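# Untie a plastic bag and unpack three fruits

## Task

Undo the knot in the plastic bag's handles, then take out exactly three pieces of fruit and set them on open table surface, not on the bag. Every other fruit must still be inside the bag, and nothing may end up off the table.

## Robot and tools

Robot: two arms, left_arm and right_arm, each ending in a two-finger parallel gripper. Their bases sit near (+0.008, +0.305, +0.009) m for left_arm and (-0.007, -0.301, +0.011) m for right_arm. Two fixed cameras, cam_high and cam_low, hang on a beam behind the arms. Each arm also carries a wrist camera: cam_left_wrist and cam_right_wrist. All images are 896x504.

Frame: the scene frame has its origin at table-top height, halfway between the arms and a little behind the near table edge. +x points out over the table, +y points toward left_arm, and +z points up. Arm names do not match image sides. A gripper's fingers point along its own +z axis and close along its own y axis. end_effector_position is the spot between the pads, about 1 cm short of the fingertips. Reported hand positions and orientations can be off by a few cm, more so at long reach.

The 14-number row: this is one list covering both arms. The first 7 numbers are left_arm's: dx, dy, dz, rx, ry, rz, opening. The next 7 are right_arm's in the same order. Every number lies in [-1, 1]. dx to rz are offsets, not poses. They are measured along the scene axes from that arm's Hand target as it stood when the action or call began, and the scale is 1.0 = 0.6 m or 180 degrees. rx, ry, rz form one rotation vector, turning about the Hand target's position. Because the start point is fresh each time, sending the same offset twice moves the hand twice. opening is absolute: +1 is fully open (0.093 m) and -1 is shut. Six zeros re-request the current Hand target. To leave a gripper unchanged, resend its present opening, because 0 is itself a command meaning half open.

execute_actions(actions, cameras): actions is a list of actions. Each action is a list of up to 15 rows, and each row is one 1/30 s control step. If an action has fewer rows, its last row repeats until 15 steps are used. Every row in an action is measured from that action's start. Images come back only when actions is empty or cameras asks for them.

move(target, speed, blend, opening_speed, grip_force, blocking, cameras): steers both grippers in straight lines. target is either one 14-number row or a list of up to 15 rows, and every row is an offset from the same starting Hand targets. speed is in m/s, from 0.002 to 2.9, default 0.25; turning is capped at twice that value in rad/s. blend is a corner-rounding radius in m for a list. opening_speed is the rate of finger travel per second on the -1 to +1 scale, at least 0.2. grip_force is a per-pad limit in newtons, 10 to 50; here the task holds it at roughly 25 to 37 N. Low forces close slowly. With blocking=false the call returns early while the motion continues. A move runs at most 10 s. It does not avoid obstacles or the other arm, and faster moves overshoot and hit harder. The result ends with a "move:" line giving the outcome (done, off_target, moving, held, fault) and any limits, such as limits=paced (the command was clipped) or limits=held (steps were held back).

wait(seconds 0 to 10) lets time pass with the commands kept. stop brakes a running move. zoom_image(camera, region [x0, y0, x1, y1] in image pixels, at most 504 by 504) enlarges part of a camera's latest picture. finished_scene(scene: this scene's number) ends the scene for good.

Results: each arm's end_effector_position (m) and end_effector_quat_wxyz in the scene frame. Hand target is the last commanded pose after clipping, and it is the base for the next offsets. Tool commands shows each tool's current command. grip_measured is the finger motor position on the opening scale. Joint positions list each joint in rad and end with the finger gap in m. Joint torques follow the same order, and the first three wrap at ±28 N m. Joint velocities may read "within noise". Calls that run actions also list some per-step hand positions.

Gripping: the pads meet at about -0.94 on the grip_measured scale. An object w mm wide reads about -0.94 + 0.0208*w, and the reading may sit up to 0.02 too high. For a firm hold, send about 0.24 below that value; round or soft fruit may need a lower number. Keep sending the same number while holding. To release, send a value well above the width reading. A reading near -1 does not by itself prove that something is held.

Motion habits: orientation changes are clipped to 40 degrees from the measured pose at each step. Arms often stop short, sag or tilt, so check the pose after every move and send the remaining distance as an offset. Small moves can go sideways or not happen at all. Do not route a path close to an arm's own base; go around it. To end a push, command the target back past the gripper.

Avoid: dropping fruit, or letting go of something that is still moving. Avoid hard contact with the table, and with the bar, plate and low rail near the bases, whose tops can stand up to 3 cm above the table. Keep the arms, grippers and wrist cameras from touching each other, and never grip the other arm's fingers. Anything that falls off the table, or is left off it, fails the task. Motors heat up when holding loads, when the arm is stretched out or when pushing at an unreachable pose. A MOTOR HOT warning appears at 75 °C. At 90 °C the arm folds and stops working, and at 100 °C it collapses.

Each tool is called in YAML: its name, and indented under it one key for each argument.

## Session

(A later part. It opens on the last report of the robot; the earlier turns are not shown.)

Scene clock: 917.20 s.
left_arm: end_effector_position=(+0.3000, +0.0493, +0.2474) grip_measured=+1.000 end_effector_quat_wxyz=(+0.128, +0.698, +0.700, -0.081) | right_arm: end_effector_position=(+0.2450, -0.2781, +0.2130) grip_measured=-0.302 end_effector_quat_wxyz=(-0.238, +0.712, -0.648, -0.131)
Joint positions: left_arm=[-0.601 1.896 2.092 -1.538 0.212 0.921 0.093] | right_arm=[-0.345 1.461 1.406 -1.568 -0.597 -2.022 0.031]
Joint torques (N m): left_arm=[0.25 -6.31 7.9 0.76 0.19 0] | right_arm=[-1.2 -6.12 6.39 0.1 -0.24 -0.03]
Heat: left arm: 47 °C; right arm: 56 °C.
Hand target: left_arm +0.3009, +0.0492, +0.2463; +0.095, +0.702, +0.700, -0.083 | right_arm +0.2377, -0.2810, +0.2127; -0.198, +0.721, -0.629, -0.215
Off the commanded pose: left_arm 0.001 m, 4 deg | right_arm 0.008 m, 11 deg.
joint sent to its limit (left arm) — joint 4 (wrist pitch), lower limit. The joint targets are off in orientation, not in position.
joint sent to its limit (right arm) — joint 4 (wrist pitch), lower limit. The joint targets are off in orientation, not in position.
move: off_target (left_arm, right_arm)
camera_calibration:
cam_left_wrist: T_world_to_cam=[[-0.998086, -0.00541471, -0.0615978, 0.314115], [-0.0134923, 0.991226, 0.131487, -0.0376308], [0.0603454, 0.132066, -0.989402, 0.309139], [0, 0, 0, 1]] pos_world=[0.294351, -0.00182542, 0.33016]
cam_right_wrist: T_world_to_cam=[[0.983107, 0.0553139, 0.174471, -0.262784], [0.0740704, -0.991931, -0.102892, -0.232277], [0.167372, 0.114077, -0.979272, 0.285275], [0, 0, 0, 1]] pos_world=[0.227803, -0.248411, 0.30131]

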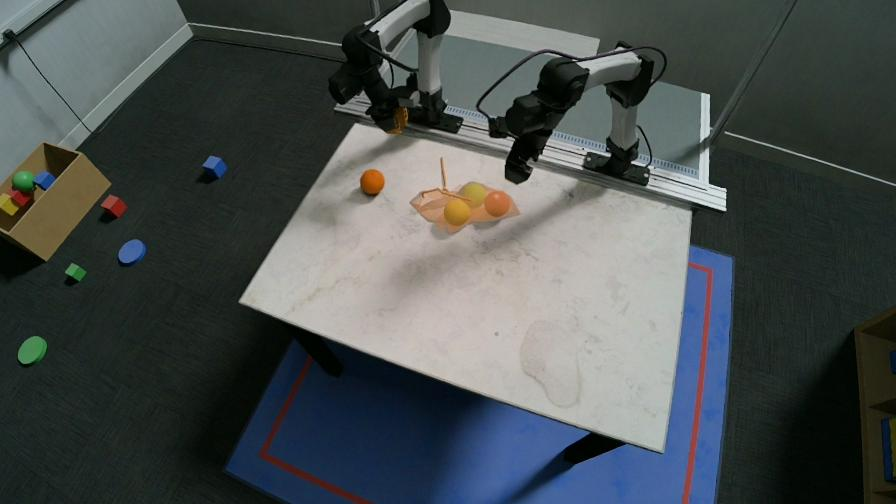

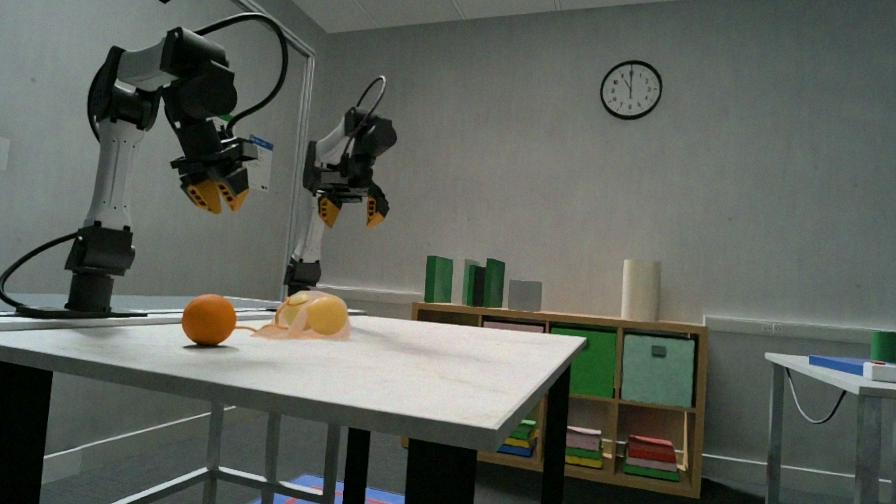

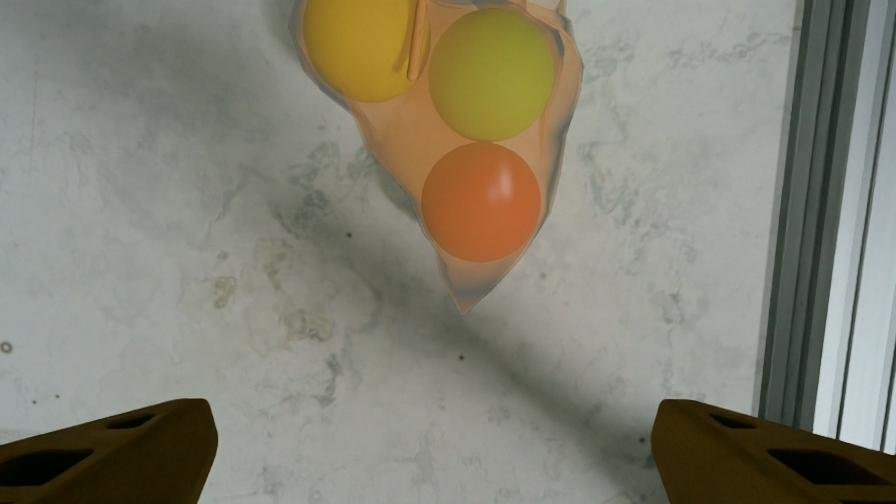

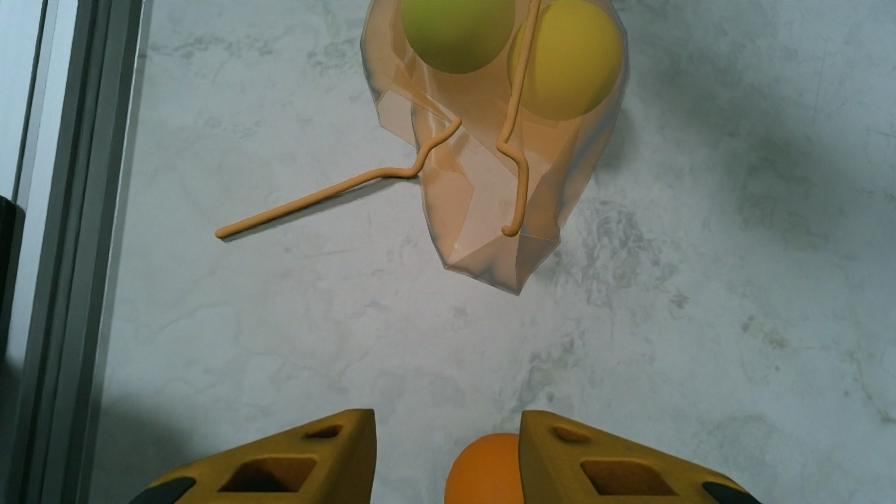

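move:
  target:
    - [-0.1,-0.15,-0.02,0,0,0.3,1,0.08,-0.2,0.0,0,0,0,-0.3]
    - [-0.158,-0.4,-0.09,0,0,0.617,0.2,0.08,-0.2,0.0,0,0,0,-0.3]
    - [-0.158,-0.4,-0.19,0,0,0.617,0.2,0.08,-0.2,0.0,0,0,0,-0.3]
  speed: 0.2
  blend: [0.05,0.03,0]
  cameras: ["all"]

Scene clock: 976.50 s.
left_arm: end_effector_position=(+0.2068, -0.1927, +0.1425) grip_measured=+0.202 end_effector_quat_wxyz=(+0.156, -0.158, +0.969, -0.107) | right_arm: end_effector_position=(+0.2853, -0.3934, +0.2091) grip_measured=-0.302 end_effector_quat_wxyz=(+0.207, -0.662, +0.717, +0.065)
Joint positions: left_arm=[-1.251 2.607 2.845 -1.54 -0.268 -1.56 0.055] | right_arm=[-0.609 1.706 1.661 -1.568 -0.487 -2.103 0.031]
Joint torques (N m): left_arm=[0.55 -10.07 6.58 0.83 -0.13 -0.09] | right_arm=[-1.02 -5.72 10.76 0.11 -0.17 -0.09]
Heat: left arm: 48 °C; right arm: 53 °C.
Hand target: left_arm +0.2062, -0.1908, +0.1324; +0.122, -0.180, +0.976, +0.031 | right_arm +0.2857, -0.4010, +0.2127; -0.198, +0.721, -0.629, -0.215
Off the commanded pose: left_arm 0.010 m, 17 deg | right_arm 0.008 m, 21 deg.
elbow stopped short (left arm): the move would have taken joint 3 (elbow) straighter than the controller allows.
joint sent to its limit (left arm) — joint 4 (wrist pitch), lower limit. The joint targets are off in orientation, not in position.
joint sent to its limit (right arm) — joint 4 (wrist pitch), lower limit; joint 6 (wrist roll), lower limit. The joint targets are off in orientation, not in position.
move: off_target (left_arm, right_arm); blend cut to 0 m at target 2; target 2's new opening was sent with left_arm's hand 0.005 m and 22 deg from that target
camera_calibration:
cam_left_wrist: T_world_to_cam=[[0.265471, -0.928387, 0.260043, -0.271618], [-0.961672, -0.23578, 0.139983, 0.173186], [-0.0686456, -0.287238, -0.955396, 0.184008], [0, 0, 0, 1]] pos_world=[0.251286, -0.158479, 0.22219]
cam_right_wrist: T_world_to_cam=[[0.977184, -0.105495, 0.184342, -0.358975], [-0.11109, -0.993604, 0.0202639, -0.3236], [0.181026, -0.0402802, -0.982653, 0.223901], [0, 0, 0, 1]] pos_world=[0.274304, -0.350382, 0.292749]

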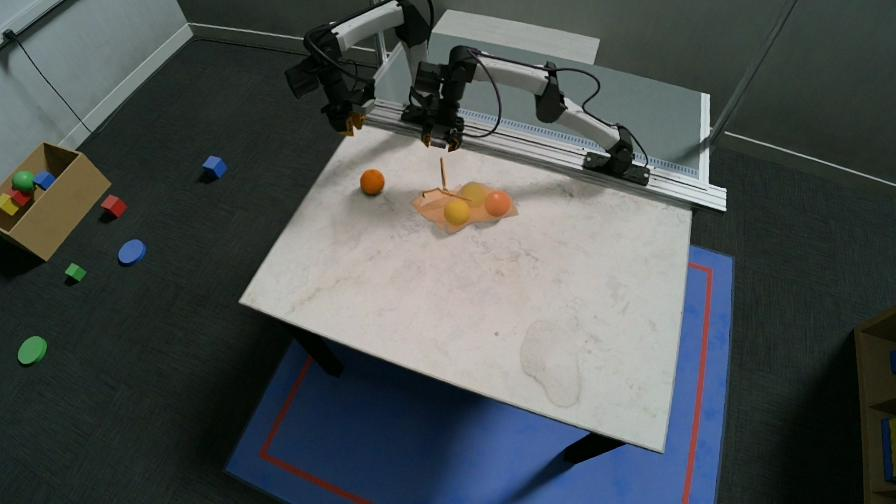

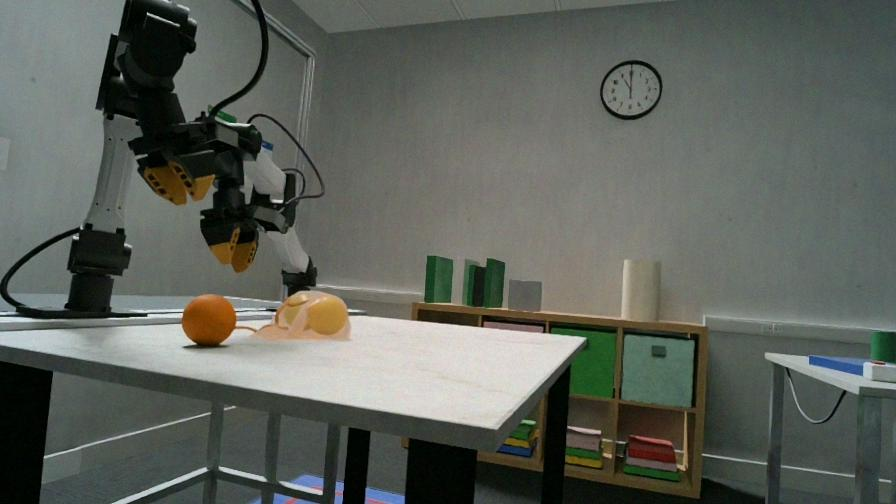

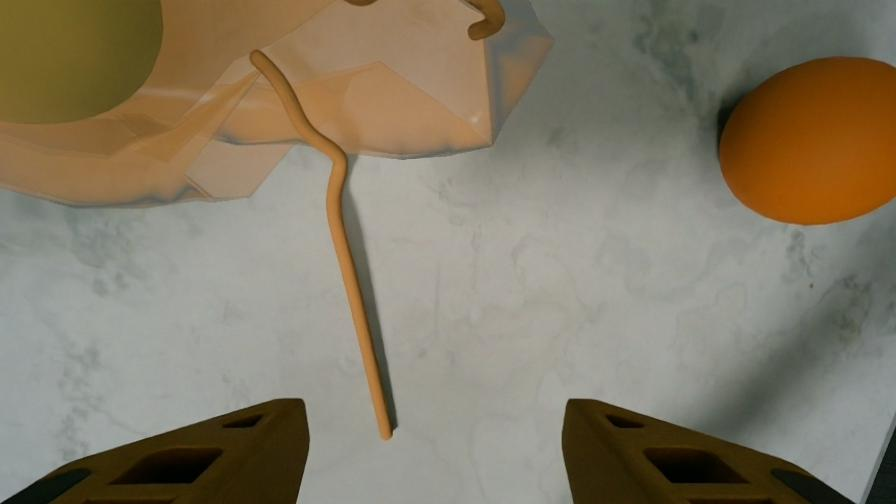

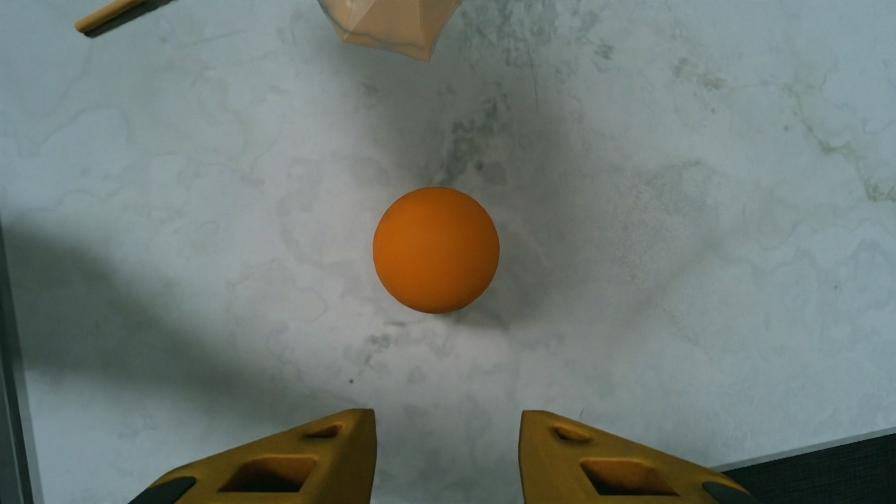

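move:
  target: [0.0177,0.0123,-0.115,0,0,0,-0.1,0,0,0,0,0,0,-0.3]
  speed: 0.1
  cameras: ["cam_left_wrist"]

Scene clock: 1005.03 s.
left_arm: end_effector_position=(+0.2164, -0.1864, +0.0721) grip_measured=-0.098 end_effector_quat_wxyz=(+0.143, -0.166, +0.975, -0.040) | right_arm: end_effector_position=(+0.2853, -0.3934, +0.2091) grip_measured=-0.302 end_effector_quat_wxyz=(+0.207, -0.662, +0.717, +0.065)
Joint positions: left_arm=[-1.229 2.744 2.845 -1.54 -0.26 -1.57 0.04] | right_arm=[-0.609 1.706 1.661 -1.568 -0.487 -2.103 0.031]
Joint torques (N m): left_arm=[0.87 -10.5 7.08 0.52 -0.11 -0.11] | right_arm=[-1.25 -5.74 10.97 0.12 -0.18 -0.07]
Heat: left arm: 52 °C; right arm: 55 °C.
Hand target: left_arm +0.2168, -0.1835, +0.0634; +0.122, -0.180, +0.976, +0.031 | right_arm +0.2857, -0.4010, +0.2127; -0.198, +0.721, -0.629, -0.215
Off the commanded pose: left_arm 0.009 m, 9 deg | right_arm 0.008 m, 21 deg.
joint sent to its limit (left arm) — joint 4 (wrist pitch), lower limit. The joint targets are off in orientation, not in position.
joint sent to its limit (right arm) — joint 4 (wrist pitch), lower limit; joint 6 (wrist roll), lower limit. The joint targets are off in orientation, not in position.
move: off_target (left_arm, right_arm)
camera_calibration:
cam_left_wrist: T_world_to_cam=[[0.304933, -0.943539, 0.129422, -0.251968], [-0.946061, -0.284481, 0.155048, 0.180284], [-0.109475, -0.169721, -0.979393, 0.151657], [0, 0, 0, 1]] pos_world=[0.263995, -0.160715, 0.153189]
Images, in order (width x height): cam_left_wrist 896x504.

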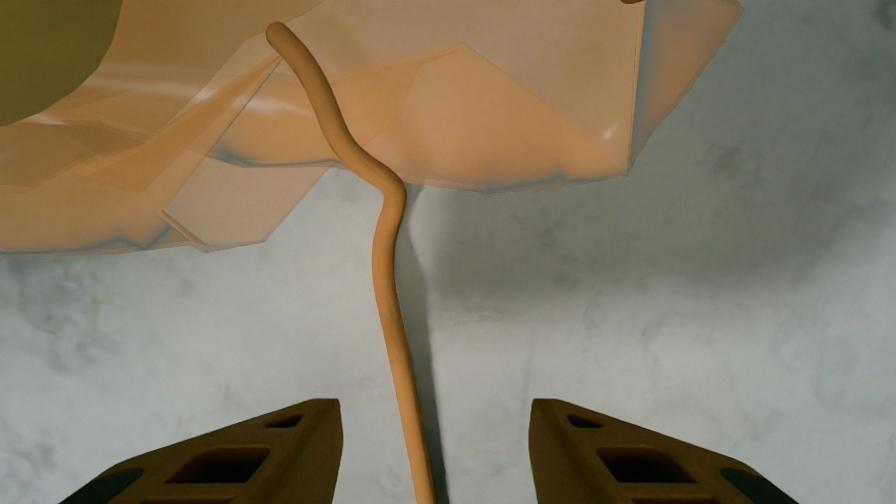

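move:
  target: [0.0353,0.0235,-0.03,0,0,0,-0.1,0,0,0,0,0,0,-0.3]
  speed: 0.08
  cameras: ["cam_left_wrist"]

Scene clock: 1020.23 s.
left_arm: end_effector_position=(+0.2392, -0.1743, +0.0588) grip_measured=-0.098 end_effector_quat_wxyz=(+0.140, -0.180, +0.973, -0.023) | right_arm: end_effector_position=(+0.2853, -0.3934, +0.2091) grip_measured=-0.302 end_effector_quat_wxyz=(+0.207, -0.662, +0.717, +0.065)
Joint positions: left_arm=[-1.181 2.77 2.845 -1.54 -0.257 -1.554 0.04] | right_arm=[-0.609 1.706 1.661 -1.568 -0.487 -2.103 0.031]
Joint torques (N m): left_arm=[0.58 -10.32 6.12 0.45 -0.17 0.09] | right_arm=[-1.03 -5.79 10.95 0.1 -0.2 -0.07]
Heat: left arm: 57 °C; right arm: 56 °C.
Hand target: left_arm +0.2379, -0.1694, +0.0453; +0.122, -0.180, +0.976, +0.031 | right_arm +0.2857, -0.4010, +0.2127; -0.198, +0.721, -0.629, -0.215
Off the commanded pose: left_arm 0.014 m, 7 deg | right_arm 0.008 m, 21 deg.
joint sent to its limit (left arm) — joint 4 (wrist pitch), lower limit. The joint targets are off in orientation, not in position.
joint sent to its limit (right arm) — joint 4 (wrist pitch), lower limit; joint 6 (wrist roll), lower limit. The joint targets are off in orientation, not in position.
move: off_target (left_arm, right_arm)
camera_calibration:
cam_left_wrist: T_world_to_cam=[[0.33737, -0.936096, 0.0995293, -0.250578], [-0.934251, -0.319961, 0.157478, 0.198181], [-0.115569, -0.146114, -0.982494, 0.148982], [0, 0, 0, 1]] pos_world=[0.286906, -0.149386, 0.140105]
Images, in order (width x height): cam_left_wrist 896x504.

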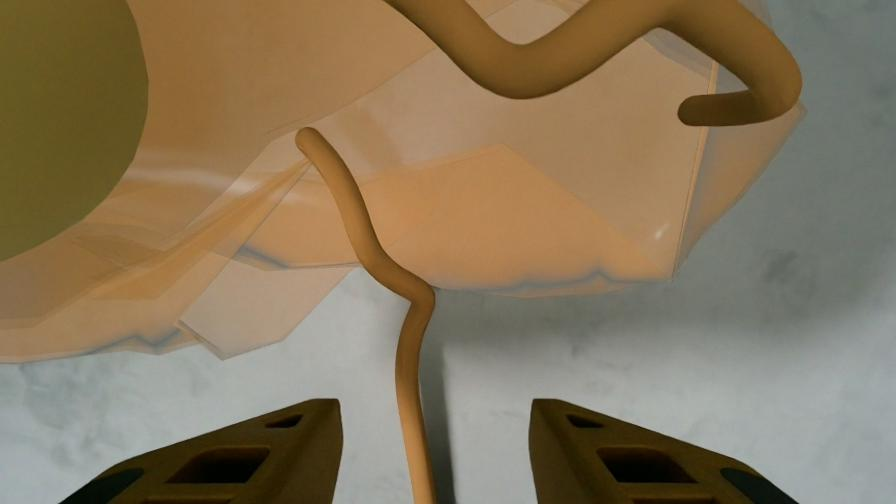

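move:
  target:
    - [0.0102,0.0157,0,0,0,0,-0.1,0,0,0,0,0,0,-0.3]
    - [0.0102,0.0157,-0.048,0,0,0,-0.1,0,0,0,0,0,0,-0.3]
  speed: 0.06
  cameras: ["cam_left_wrist"]

Scene clock: 1031.17 s.
left_arm: end_effector_position=(+0.2442, -0.1639, +0.0309) grip_measured=-0.098 end_effector_quat_wxyz=(+0.133, -0.178, +0.975, +0.011) | right_arm: end_effector_position=(+0.2853, -0.3934, +0.2091) grip_measured=-0.302 end_effector_quat_wxyz=(+0.207, -0.662, +0.717, +0.065)
Joint positions: left_arm=[-1.164 2.817 2.828 -1.544 -0.254 -1.542 0.04] | right_arm=[-0.609 1.706 1.661 -1.568 -0.487 -2.103 0.031]
Joint torques (N m): left_arm=[0.81 -9.62 7.12 0.34 -0.11 -0.03] | right_arm=[-1.21 -5.75 10.93 0.11 -0.18 -0.08]
Heat: left arm: 57 °C; right arm: 56 °C.
Hand target: left_arm +0.2440, -0.1599, +0.0165; +0.122, -0.180, +0.976, +0.031 | right_arm +0.2857, -0.4010, +0.2127; -0.198, +0.721, -0.629, -0.215
Off the commanded pose: left_arm 0.015 m, 3 deg | right_arm 0.008 m, 21 deg.
joint sent to its limit (left arm) — joint 4 (wrist pitch), lower limit. The joint targets still meet the commanded pose.
joint sent to its limit (right arm) — joint 4 (wrist pitch), lower limit; joint 6 (wrist roll), lower limit. The joint targets are off in orientation, not in position.
move: off_target (left_arm, right_arm)
camera_calibration:
cam_left_wrist: T_world_to_cam=[[0.343994, -0.938481, 0.0303461, -0.239548], [-0.9282, -0.334989, 0.16195, 0.206503], [-0.141822, -0.0838772, -0.986332, 0.140324], [0, 0, 0, 1]] pos_world=[0.29398, -0.143865, 0.112232]
Images, in order (width x height): cam_left_wrist 896x504.

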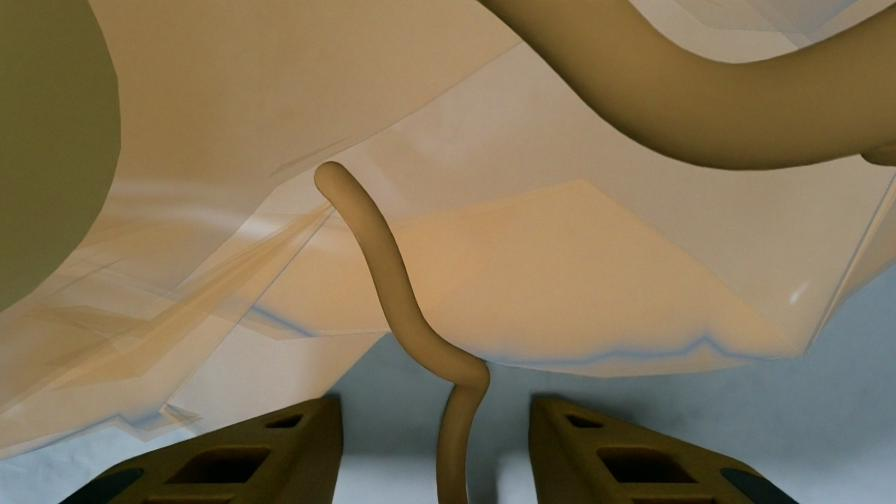

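move:
  target:
    - [0,0,-0.013,0,0,0,-0.3,0,0,0,0,0,0,-0.3]
    - [0,0,-0.013,0,0,0,-1,0,0,0,0,0,0,-0.3]
  speed: 0.05
  opening_speed: 1.0
  cameras: ["cam_left_wrist"]

Scene clock: 1040.17 s.
left_arm: end_effector_position=(+0.2443, -0.1639, +0.0307) grip_measured=-0.916 end_effector_quat_wxyz=(+0.133, -0.178, +0.975, +0.011) | right_arm: end_effector_position=(+0.2853, -0.3934, +0.2091) grip_measured=-0.302 end_effector_quat_wxyz=(+0.207, -0.662, +0.717, +0.065)
Joint positions: left_arm=[-1.164 2.817 2.828 -1.543 -0.254 -1.542 0.001] | right_arm=[-0.609 1.706 1.661 -1.568 -0.487 -2.103 0.031]
Joint torques (N m): left_arm=[0.77 -9.36 5.74 0.49 -0.11 -0.05] | right_arm=[-1.21 -5.76 10.86 0.12 -0.16 -0.1]
Heat: left arm: 58 °C; right arm: 57 °C.
Hand target: left_arm +0.2440, -0.1599, +0.0087; +0.122, -0.180, +0.976, +0.031 | right_arm +0.2857, -0.4010, +0.2127; -0.198, +0.721, -0.629, -0.215
Off the commanded pose: left_arm 0.022 m, 3 deg | right_arm 0.008 m, 21 deg.
joint sent to its limit (right arm) — joint 4 (wrist pitch), lower limit; joint 6 (wrist roll), lower limit. The joint targets are off in orientation, not in position.
move: off_target (left_arm, right_arm); target 2's new opening was sent with left_arm's hand 0.023 m and 3 deg from that target
camera_calibration:
cam_left_wrist: T_world_to_cam=[[0.343994, -0.938481, 0.0303461, -0.239542], [-0.9282, -0.334989, 0.16195, 0.206536], [-0.141822, -0.0838772, -0.986332, 0.140127], [0, 0, 0, 1]] pos_world=[0.29398, -0.143865, 0.112032]
Images, in order (width x height): cam_left_wrist 896x504.

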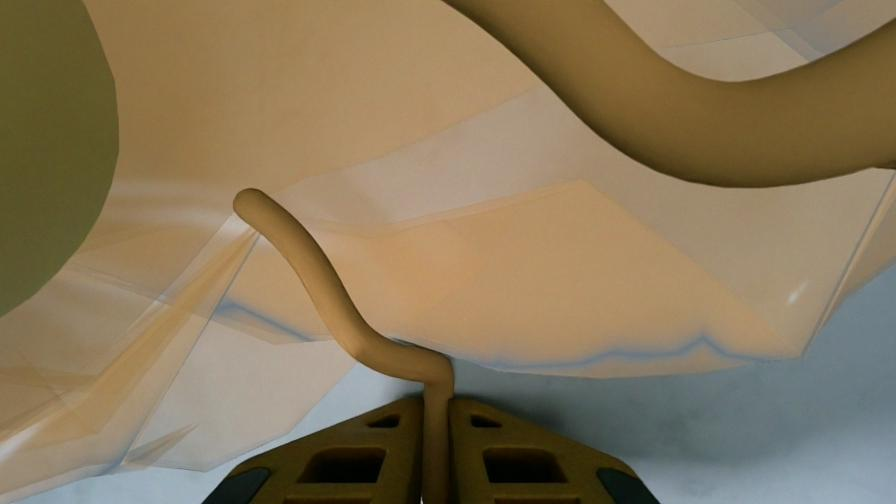

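move:
  target:
    - [0,0.05,0.22,0,0,-0.05,-1,0,0,0,0,0,0,-0.3]
    - [0.02,0.23,0.34,0,0,-0.28,-1,0,0,0,0,0,0,-0.3]
  speed: 0.08
  blend: 0.03
  cameras: ["all"]

zoom_image:
  camera: "cam_low"
  region: [225, 230, 385, 350]

zoom_image:
  camera: "cam_high"
  region: [395, 145, 545, 245]

Scene clock: 1060.00 s.
left_arm: end_effector_position=(+0.2571, -0.0241, +0.2058) grip_measured=-0.916 end_effector_quat_wxyz=(+0.119, +0.251, +0.961, -0.012) | right_arm: end_effector_position=(+0.2853, -0.3934, +0.2091) grip_measured=-0.302 end_effector_quat_wxyz=(+0.207, -0.662, +0.717, +0.065)
Joint positions: left_arm=[-0.948 1.978 2.05 -1.444 -0.124 -0.445 0.001] | right_arm=[-0.609 1.706 1.661 -1.568 -0.487 -2.103 0.031]
Joint torques (N m): left_arm=[0.76 -10.59 5.08 1.02 -0.03 0.05] | right_arm=[-1.06 -5.7 10.88 0.07 -0.2 -0.08]
Heat: left arm: 62 °C; right arm: 57 °C.
Hand target: left_arm +0.2561, -0.0219, +0.2127; +0.124, +0.253, +0.959, -0.024 | right_arm +0.2857, -0.4010, +0.2127; -0.198, +0.721, -0.629, -0.215
Off the commanded pose: left_arm 0.007 m, 1 deg | right_arm 0.008 m, 21 deg.
joint sent to its limit (right arm) — joint 4 (wrist pitch), lower limit; joint 6 (wrist roll), lower limit. The joint targets are off in orientation, not in position.
move: off_target (right_arm)
camera_calibration:
cam_left_wrist: T_world_to_cam=[[-0.491305, -0.870417, -0.0315257, 0.111043], [-0.857746, 0.47723, 0.191111, 0.232484], [-0.151301, 0.120935, -0.981062, 0.332662], [0, 0, 0, 1]] pos_world=[0.3043, -0.0545253, 0.285432]
cam_right_wrist: T_world_to_cam=[[0.977184, -0.105495, 0.184342, -0.358975], [-0.11109, -0.993604, 0.0202639, -0.3236], [0.181026, -0.0402802, -0.982653, 0.223901], [0, 0, 0, 1]] pos_world=[0.274304, -0.350382, 0.292749]

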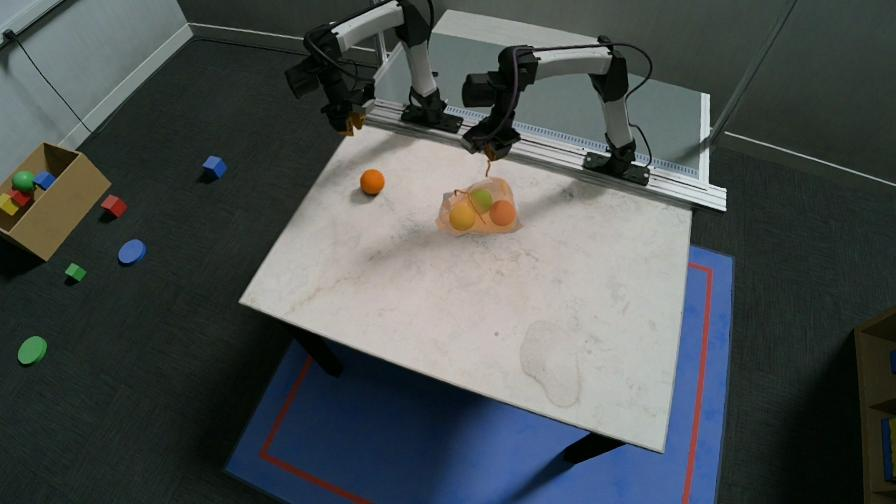

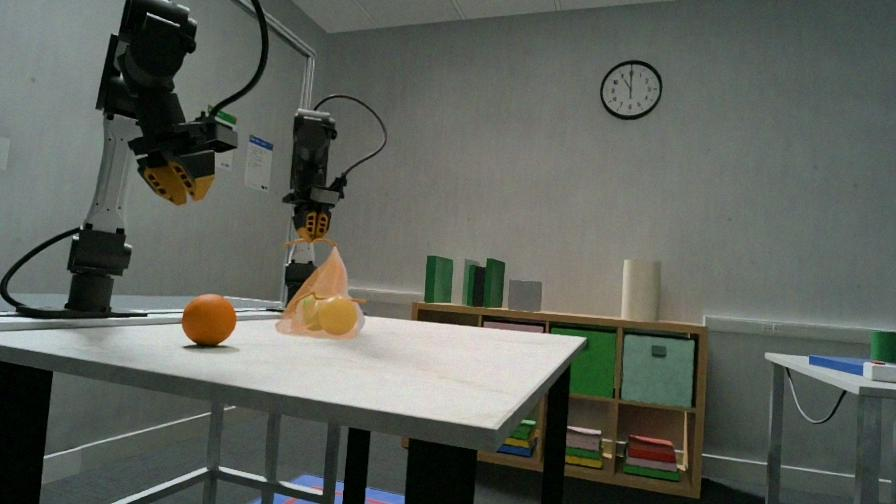

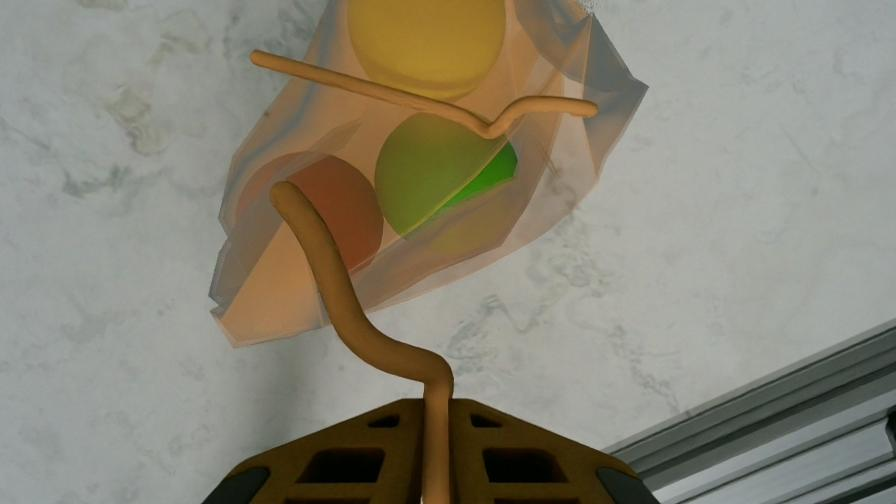

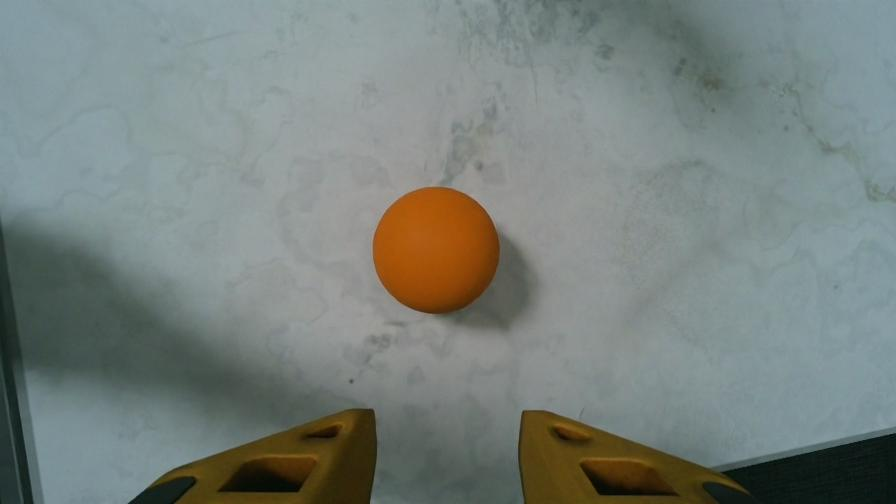

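Scaled by 3.150 from the camera's 896x504 image, which has a finer 1280x720 frame.

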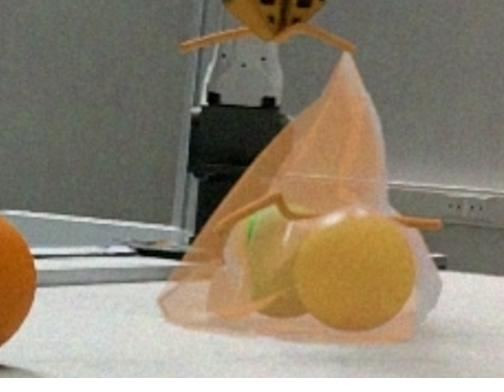

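Scaled by 3.360 from the camera's 896x504 image, which has a finer 1280x720 frame.

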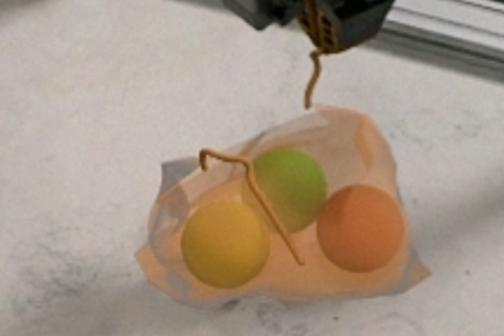

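move:
  target: [-0.13,-0.01,-0.08,0,0,0,-1,0,0,0,0,0,0,-0.3]
  speed: 0.08
  cameras: ["cam_left_wrist","cam_high"]

zoom_image:
  camera: "cam_high"
  region: [395, 145, 545, 245]

Scene clock: 1099.47 s.
left_arm: end_effector_position=(+0.1778, -0.0299, +0.1590) grip_measured=-0.916 end_effector_quat_wxyz=(+0.113, +0.258, +0.959, -0.018) | right_arm: end_effector_position=(+0.2853, -0.3934, +0.2091) grip_measured=-0.302 end_effector_quat_wxyz=(+0.207, -0.662, +0.717, +0.065)
Joint positions: left_arm=[-1.141 1.805 1.636 -1.227 -0.143 -0.625 0.001] | right_arm=[-0.609 1.706 1.661 -1.568 -0.487 -2.103 0.031]
Joint torques (N m): left_arm=[0.13 -9.47 5.33 0.95 -0.25 -0.11] | right_arm=[-1.29 -5.67 10.89 0.1 -0.2 -0.09]
Heat: left arm: 65 °C; right arm: 58 °C.
Hand target: left_arm +0.1781, -0.0278, +0.1647; +0.124, +0.253, +0.959, -0.024 | right_arm +0.2857, -0.4010, +0.2127; -0.198, +0.721, -0.629, -0.215
Off the commanded pose: left_arm 0.006 m, 2 deg | right_arm 0.008 m, 21 deg.
joint sent to its limit (right arm) — joint 4 (wrist pitch), lower limit; joint 6 (wrist roll), lower limit. The joint targets are off in orientation, not in position.
move: off_target (right_arm)
camera_calibration:
cam_left_wrist: T_world_to_cam=[[-0.504247, -0.863339, -0.0195075, 0.0661781], [-0.848055, 0.490805, 0.199783, 0.17346], [-0.162906, 0.117283, -0.979646, 0.277232], [0, 0, 0, 1]] pos_world=[0.225637, -0.0605157, 0.238226]
Images, in order (width x height): cam_high 896x504, cam_left_wrist 896x504.

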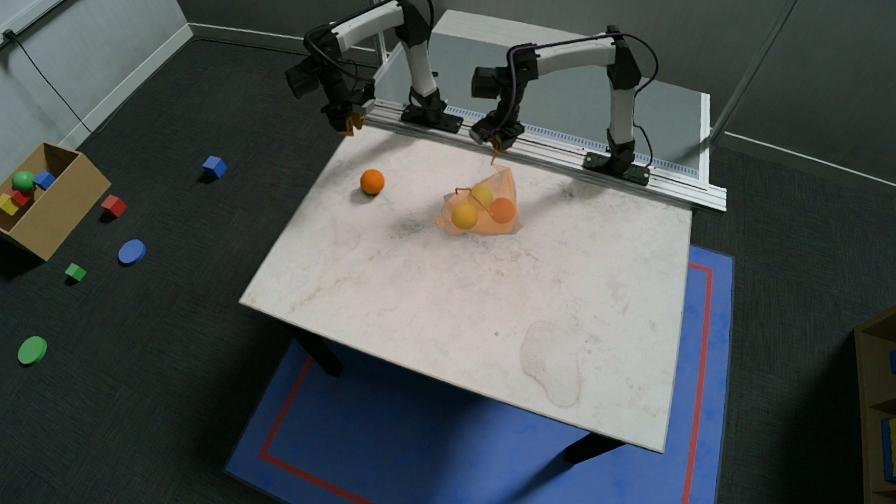

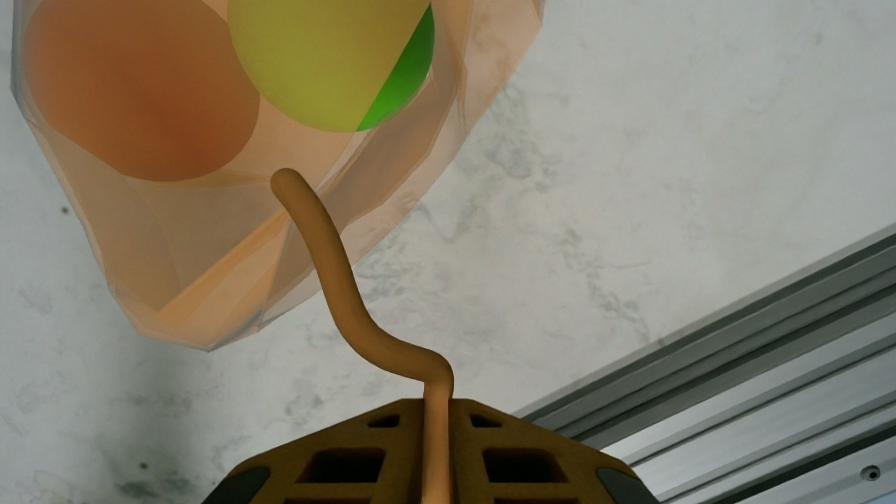

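Scaled by 3.360 from the camera's 896x504 image, which has a finer 1280x720 frame.

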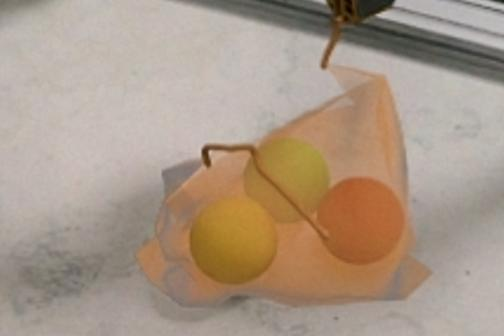

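move:
  target: [0,0,0,0,0,0,-1,0.0,0.25,-0.03,0,0,0,-0.3]
  speed: 0.15
  cameras: ["cam_right_wrist"]

zoom_image:
  camera: "cam_right_wrist"
  region: [220, 0, 720, 400]

Scene clock: 1111.47 s.
left_arm: end_effector_position=(+0.1780, -0.0301, +0.1591) grip_measured=-0.916 end_effector_quat_wxyz=(+0.113, +0.257, +0.959, -0.018) | right_arm: end_effector_position=(+0.2911, -0.2539, +0.1938) grip_measured=-0.302 end_effector_quat_wxyz=(-0.207, +0.725, -0.629, -0.188)
Joint positions: left_arm=[-1.141 1.805 1.636 -1.227 -0.143 -0.626 0.001] | right_arm=[-0.203 1.706 1.58 -1.568 -0.6 -1.952 0.031]
Joint torques (N m): left_arm=[0.16 -9.43 5.23 0.95 -0.24 -0.1] | right_arm=[-0.02 -7.57 6.3 -0.06 -0.47 0.13]
Heat: left arm: 62 °C; right arm: 58 °C.
Hand target: left_arm +0.1781, -0.0278, +0.1647; +0.124, +0.253, +0.959, -0.024 | right_arm +0.2857, -0.2510, +0.1947; -0.198, +0.721, -0.629, -0.215
Off the commanded pose: left_arm 0.006 m, 1 deg | right_arm 0.006 m, 3 deg.
joint sent to its limit (right arm) — joint 4 (wrist pitch), lower limit. The joint targets still meet the commanded pose.
move: off_target (right_arm)
camera_calibration:
cam_right_wrist: T_world_to_cam=[[0.989184, 0.129847, 0.0682209, -0.268433], [0.138501, -0.979986, -0.142988, -0.221645], [0.0482889, 0.15089, -0.98737, 0.301528], [0, 0, 0, 1]] pos_world=[0.281667, -0.227851, 0.28434]
Images, in order (width x height): cam_right_wrist 896x504.

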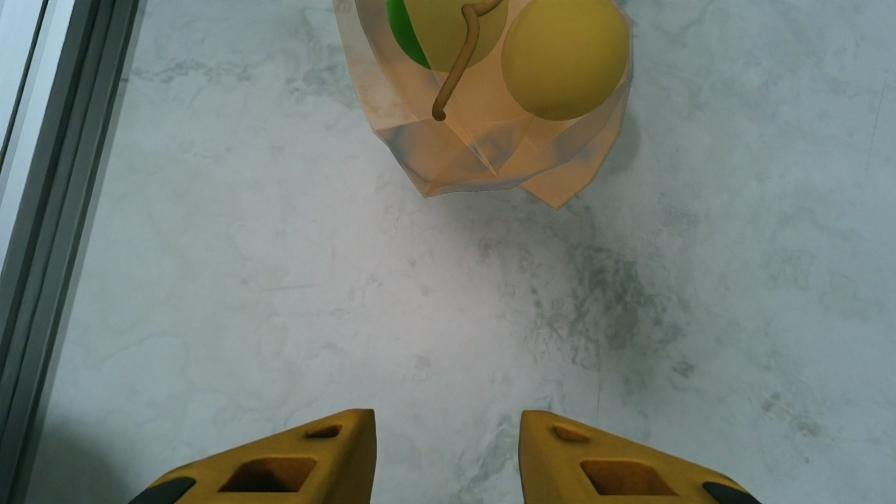

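Scaled by 1.008 from the camera's 896x504 image, which has a finer 1280x720 frame.

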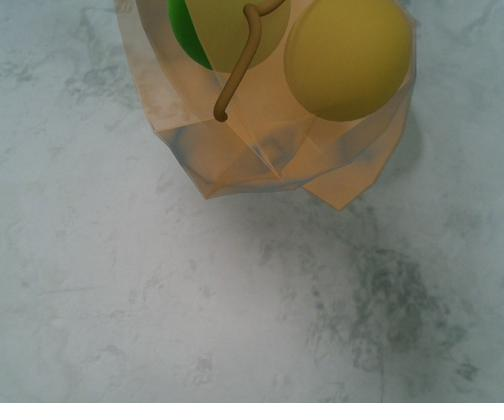

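move:
  target: [0,0,0,0,0,0,-1,-0.004,0.185,-0.135,0,0,0,-0.5]
  speed: 0.12
  cameras: ["cam_right_wrist"]

zoom_image:
  camera: "cam_right_wrist"
  region: [270, 100, 670, 500]

Scene clock: 1123.87 s.
left_arm: end_effector_position=(+0.1780, -0.0301, +0.1591) grip_measured=-0.916 end_effector_quat_wxyz=(+0.113, +0.257, +0.959, -0.018) | right_arm: end_effector_position=(+0.2848, -0.1413, +0.1117) grip_measured=-0.498 end_effector_quat_wxyz=(-0.191, +0.721, -0.629, -0.218)
Joint positions: left_arm=[-1.141 1.805 1.636 -1.227 -0.143 -0.626 0.001] | right_arm=[0.18 1.687 1.245 -1.058 -0.625 -1.506 0.021]
Joint torques (N m): left_arm=[0.14 -9.42 5.34 0.95 -0.23 -0.11] | right_arm=[0.05 -8.83 6.53 0.74 -0.45 0.09]
Heat: left arm: 60 °C; right arm: 57 °C.
Hand target: left_arm +0.1781, -0.0278, +0.1647; +0.124, +0.253, +0.959, -0.024 | right_arm +0.2833, -0.1399, +0.1138; -0.198, +0.721, -0.629, -0.215
Off the commanded pose: left_arm 0.006 m, 1 deg | right_arm 0.003 m, 1 deg.
move: done
camera_calibration:
cam_right_wrist: T_world_to_cam=[[0.989672, 0.143227, 0.00595808, -0.262401], [0.142202, -0.975638, -0.167062, -0.119903], [-0.0181148, 0.166184, -0.985928, 0.224632], [0, 0, 0, 1]] pos_world=[0.28081, -0.11673, 0.203003]
Images, in order (width x height): cam_right_wrist 896x504.

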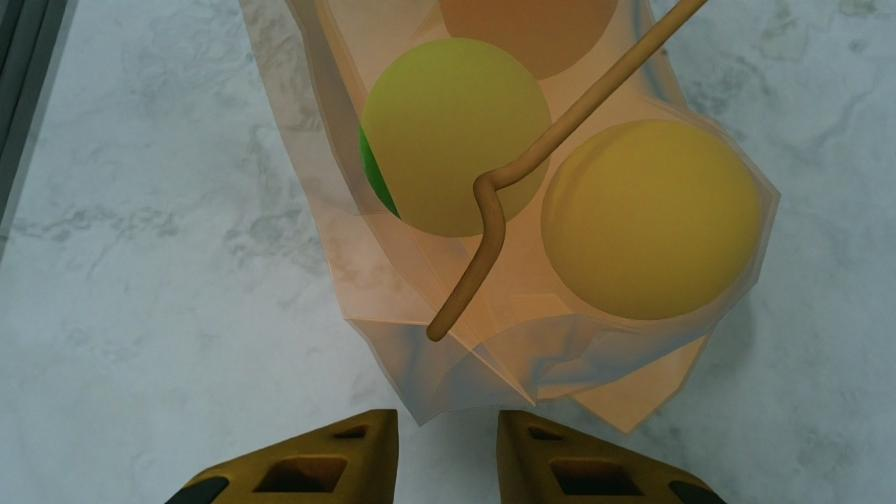

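Scaled by 1.260 from the camera's 896x504 image, which has a finer 1280x720 frame.

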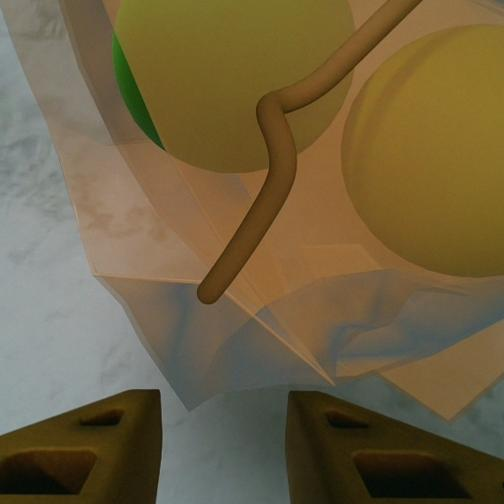

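move:
  target:
    - [0,0,0,0,0,0,-1,-0.012,0.021,-0.036,0,0,-0.111,-0.5]
    - [0,0,0,0,0,0,-1,-0.005,0.052,-0.083,0,0,-0.111,-0.5]
  speed: 0.08
  cameras: ["cam_right_wrist"]

zoom_image:
  camera: "cam_right_wrist"
  region: [290, 200, 610, 504]

Scene clock: 1151.47 s.
left_arm: end_effector_position=(+0.1780, -0.0301, +0.1591) grip_measured=-0.916 end_effector_quat_wxyz=(+0.113, +0.257, +0.959, -0.018) | right_arm: end_effector_position=(+0.2816, -0.1083, +0.0705) grip_measured=-0.498 end_effector_quat_wxyz=(+0.237, -0.602, +0.741, +0.181)
Joint positions: left_arm=[-1.141 1.805 1.636 -1.227 -0.143 -0.626 0.001] | right_arm=[0.327 1.554 0.904 -0.517 -0.528 -0.924 0.021]
Joint torques (N m): left_arm=[0.14 -9.5 5.26 0.95 -0.23 -0.12] | right_arm=[0.36 -5.26 6.86 1.5 -0.15 0.1]
Heat: left arm: 59 °C; right arm: 54 °C.
Hand target: left_arm +0.1781, -0.0278, +0.1647; +0.124, +0.253, +0.959, -0.024 | right_arm +0.2802, -0.1089, +0.0638; +0.232, -0.601, +0.744, +0.178
Off the commanded pose: left_arm 0.006 m, 1 deg | right_arm 0.007 m, 1 deg.
move: done
camera_calibration:
cam_right_wrist: T_world_to_cam=[[0.979192, -0.201609, 0.0231551, -0.299386], [-0.194065, -0.963644, -0.183653, 0.00300588], [0.0593394, 0.175338, -0.982718, 0.157427], [0, 0, 0, 1]] pos_world=[0.284399, -0.0850653, 0.16219]
Images, in order (width x height): cam_right_wrist 896x504.

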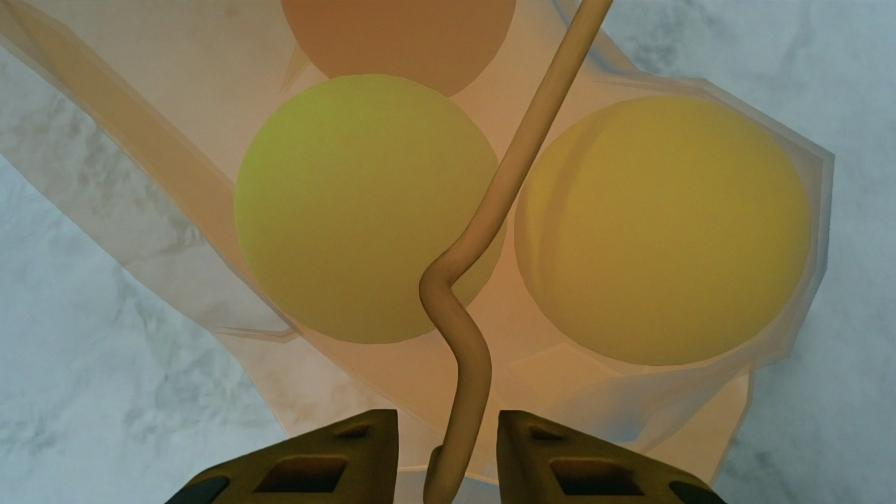

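Scaled by 1.575 from the camera's 896x504 image, which has a finer 1280x720 frame.

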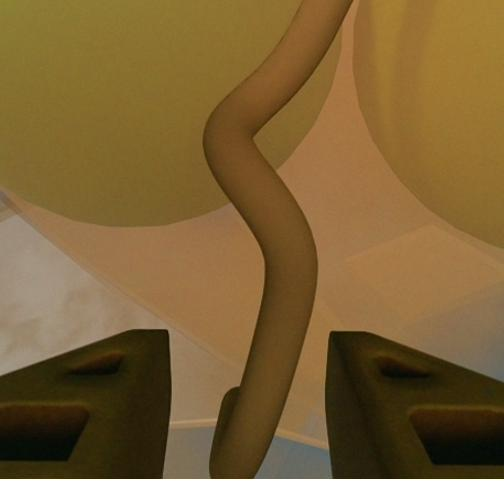

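move:
  target: [0,0,0,0,0,0,-1,0,0,-0.006,0,0,0,-1]
  opening_speed: 1.0
  speed: 0.05
  cameras: ["cam_right_wrist"]

Scene clock: 1156.43 s.
left_arm: end_effector_position=(+0.1780, -0.0301, +0.1591) grip_measured=-0.916 end_effector_quat_wxyz=(+0.113, +0.257, +0.959, -0.018) | right_arm: end_effector_position=(+0.2823, -0.1082, +0.0678) grip_measured=-0.921 end_effector_quat_wxyz=(+0.238, -0.602, +0.740, +0.180)
Joint positions: left_arm=[-1.141 1.805 1.636 -1.227 -0.143 -0.626 0.001] | right_arm=[0.327 1.559 0.896 -0.501 -0.528 -0.923 0.001]
Joint torques (N m): left_arm=[0.1 -9.43 5.22 0.95 -0.23 -0.13] | right_arm=[0.28 -5.3 6.94 1.5 -0.18 0.1]
Heat: left arm: 58 °C; right arm: 53 °C.
Hand target: left_arm +0.1781, -0.0278, +0.1647; +0.124, +0.253, +0.959, -0.024 | right_arm +0.2803, -0.1088, +0.0603; +0.232, -0.601, +0.744, +0.178
Off the commanded pose: left_arm 0.006 m, 1 deg | right_arm 0.008 m, 1 deg.
move: done
camera_calibration:
cam_right_wrist: T_world_to_cam=[[0.978986, -0.20228, 0.025855, -0.300149], [-0.194164, -0.963359, -0.185041, 0.0028814], [0.0623378, 0.176133, -0.982391, 0.154008], [0, 0, 0, 1]] pos_world=[0.284801, -0.0850643, 0.15959]
Images, in order (width x height): cam_right_wrist 896x504.

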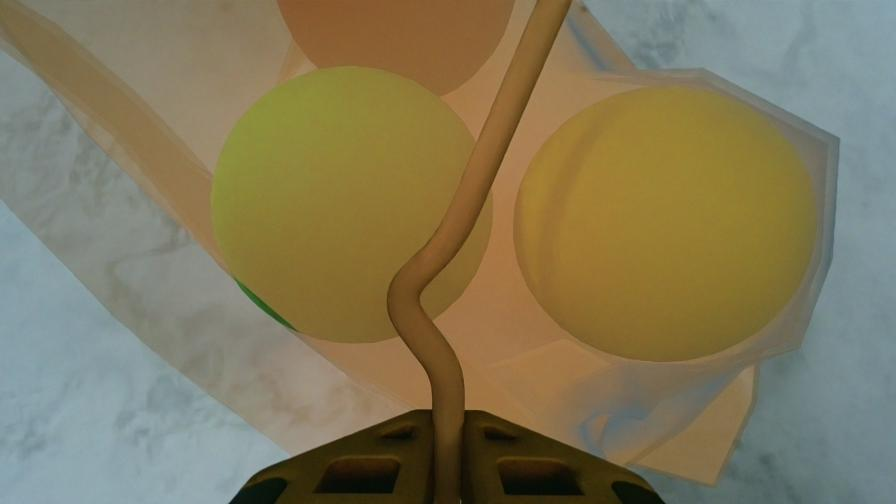

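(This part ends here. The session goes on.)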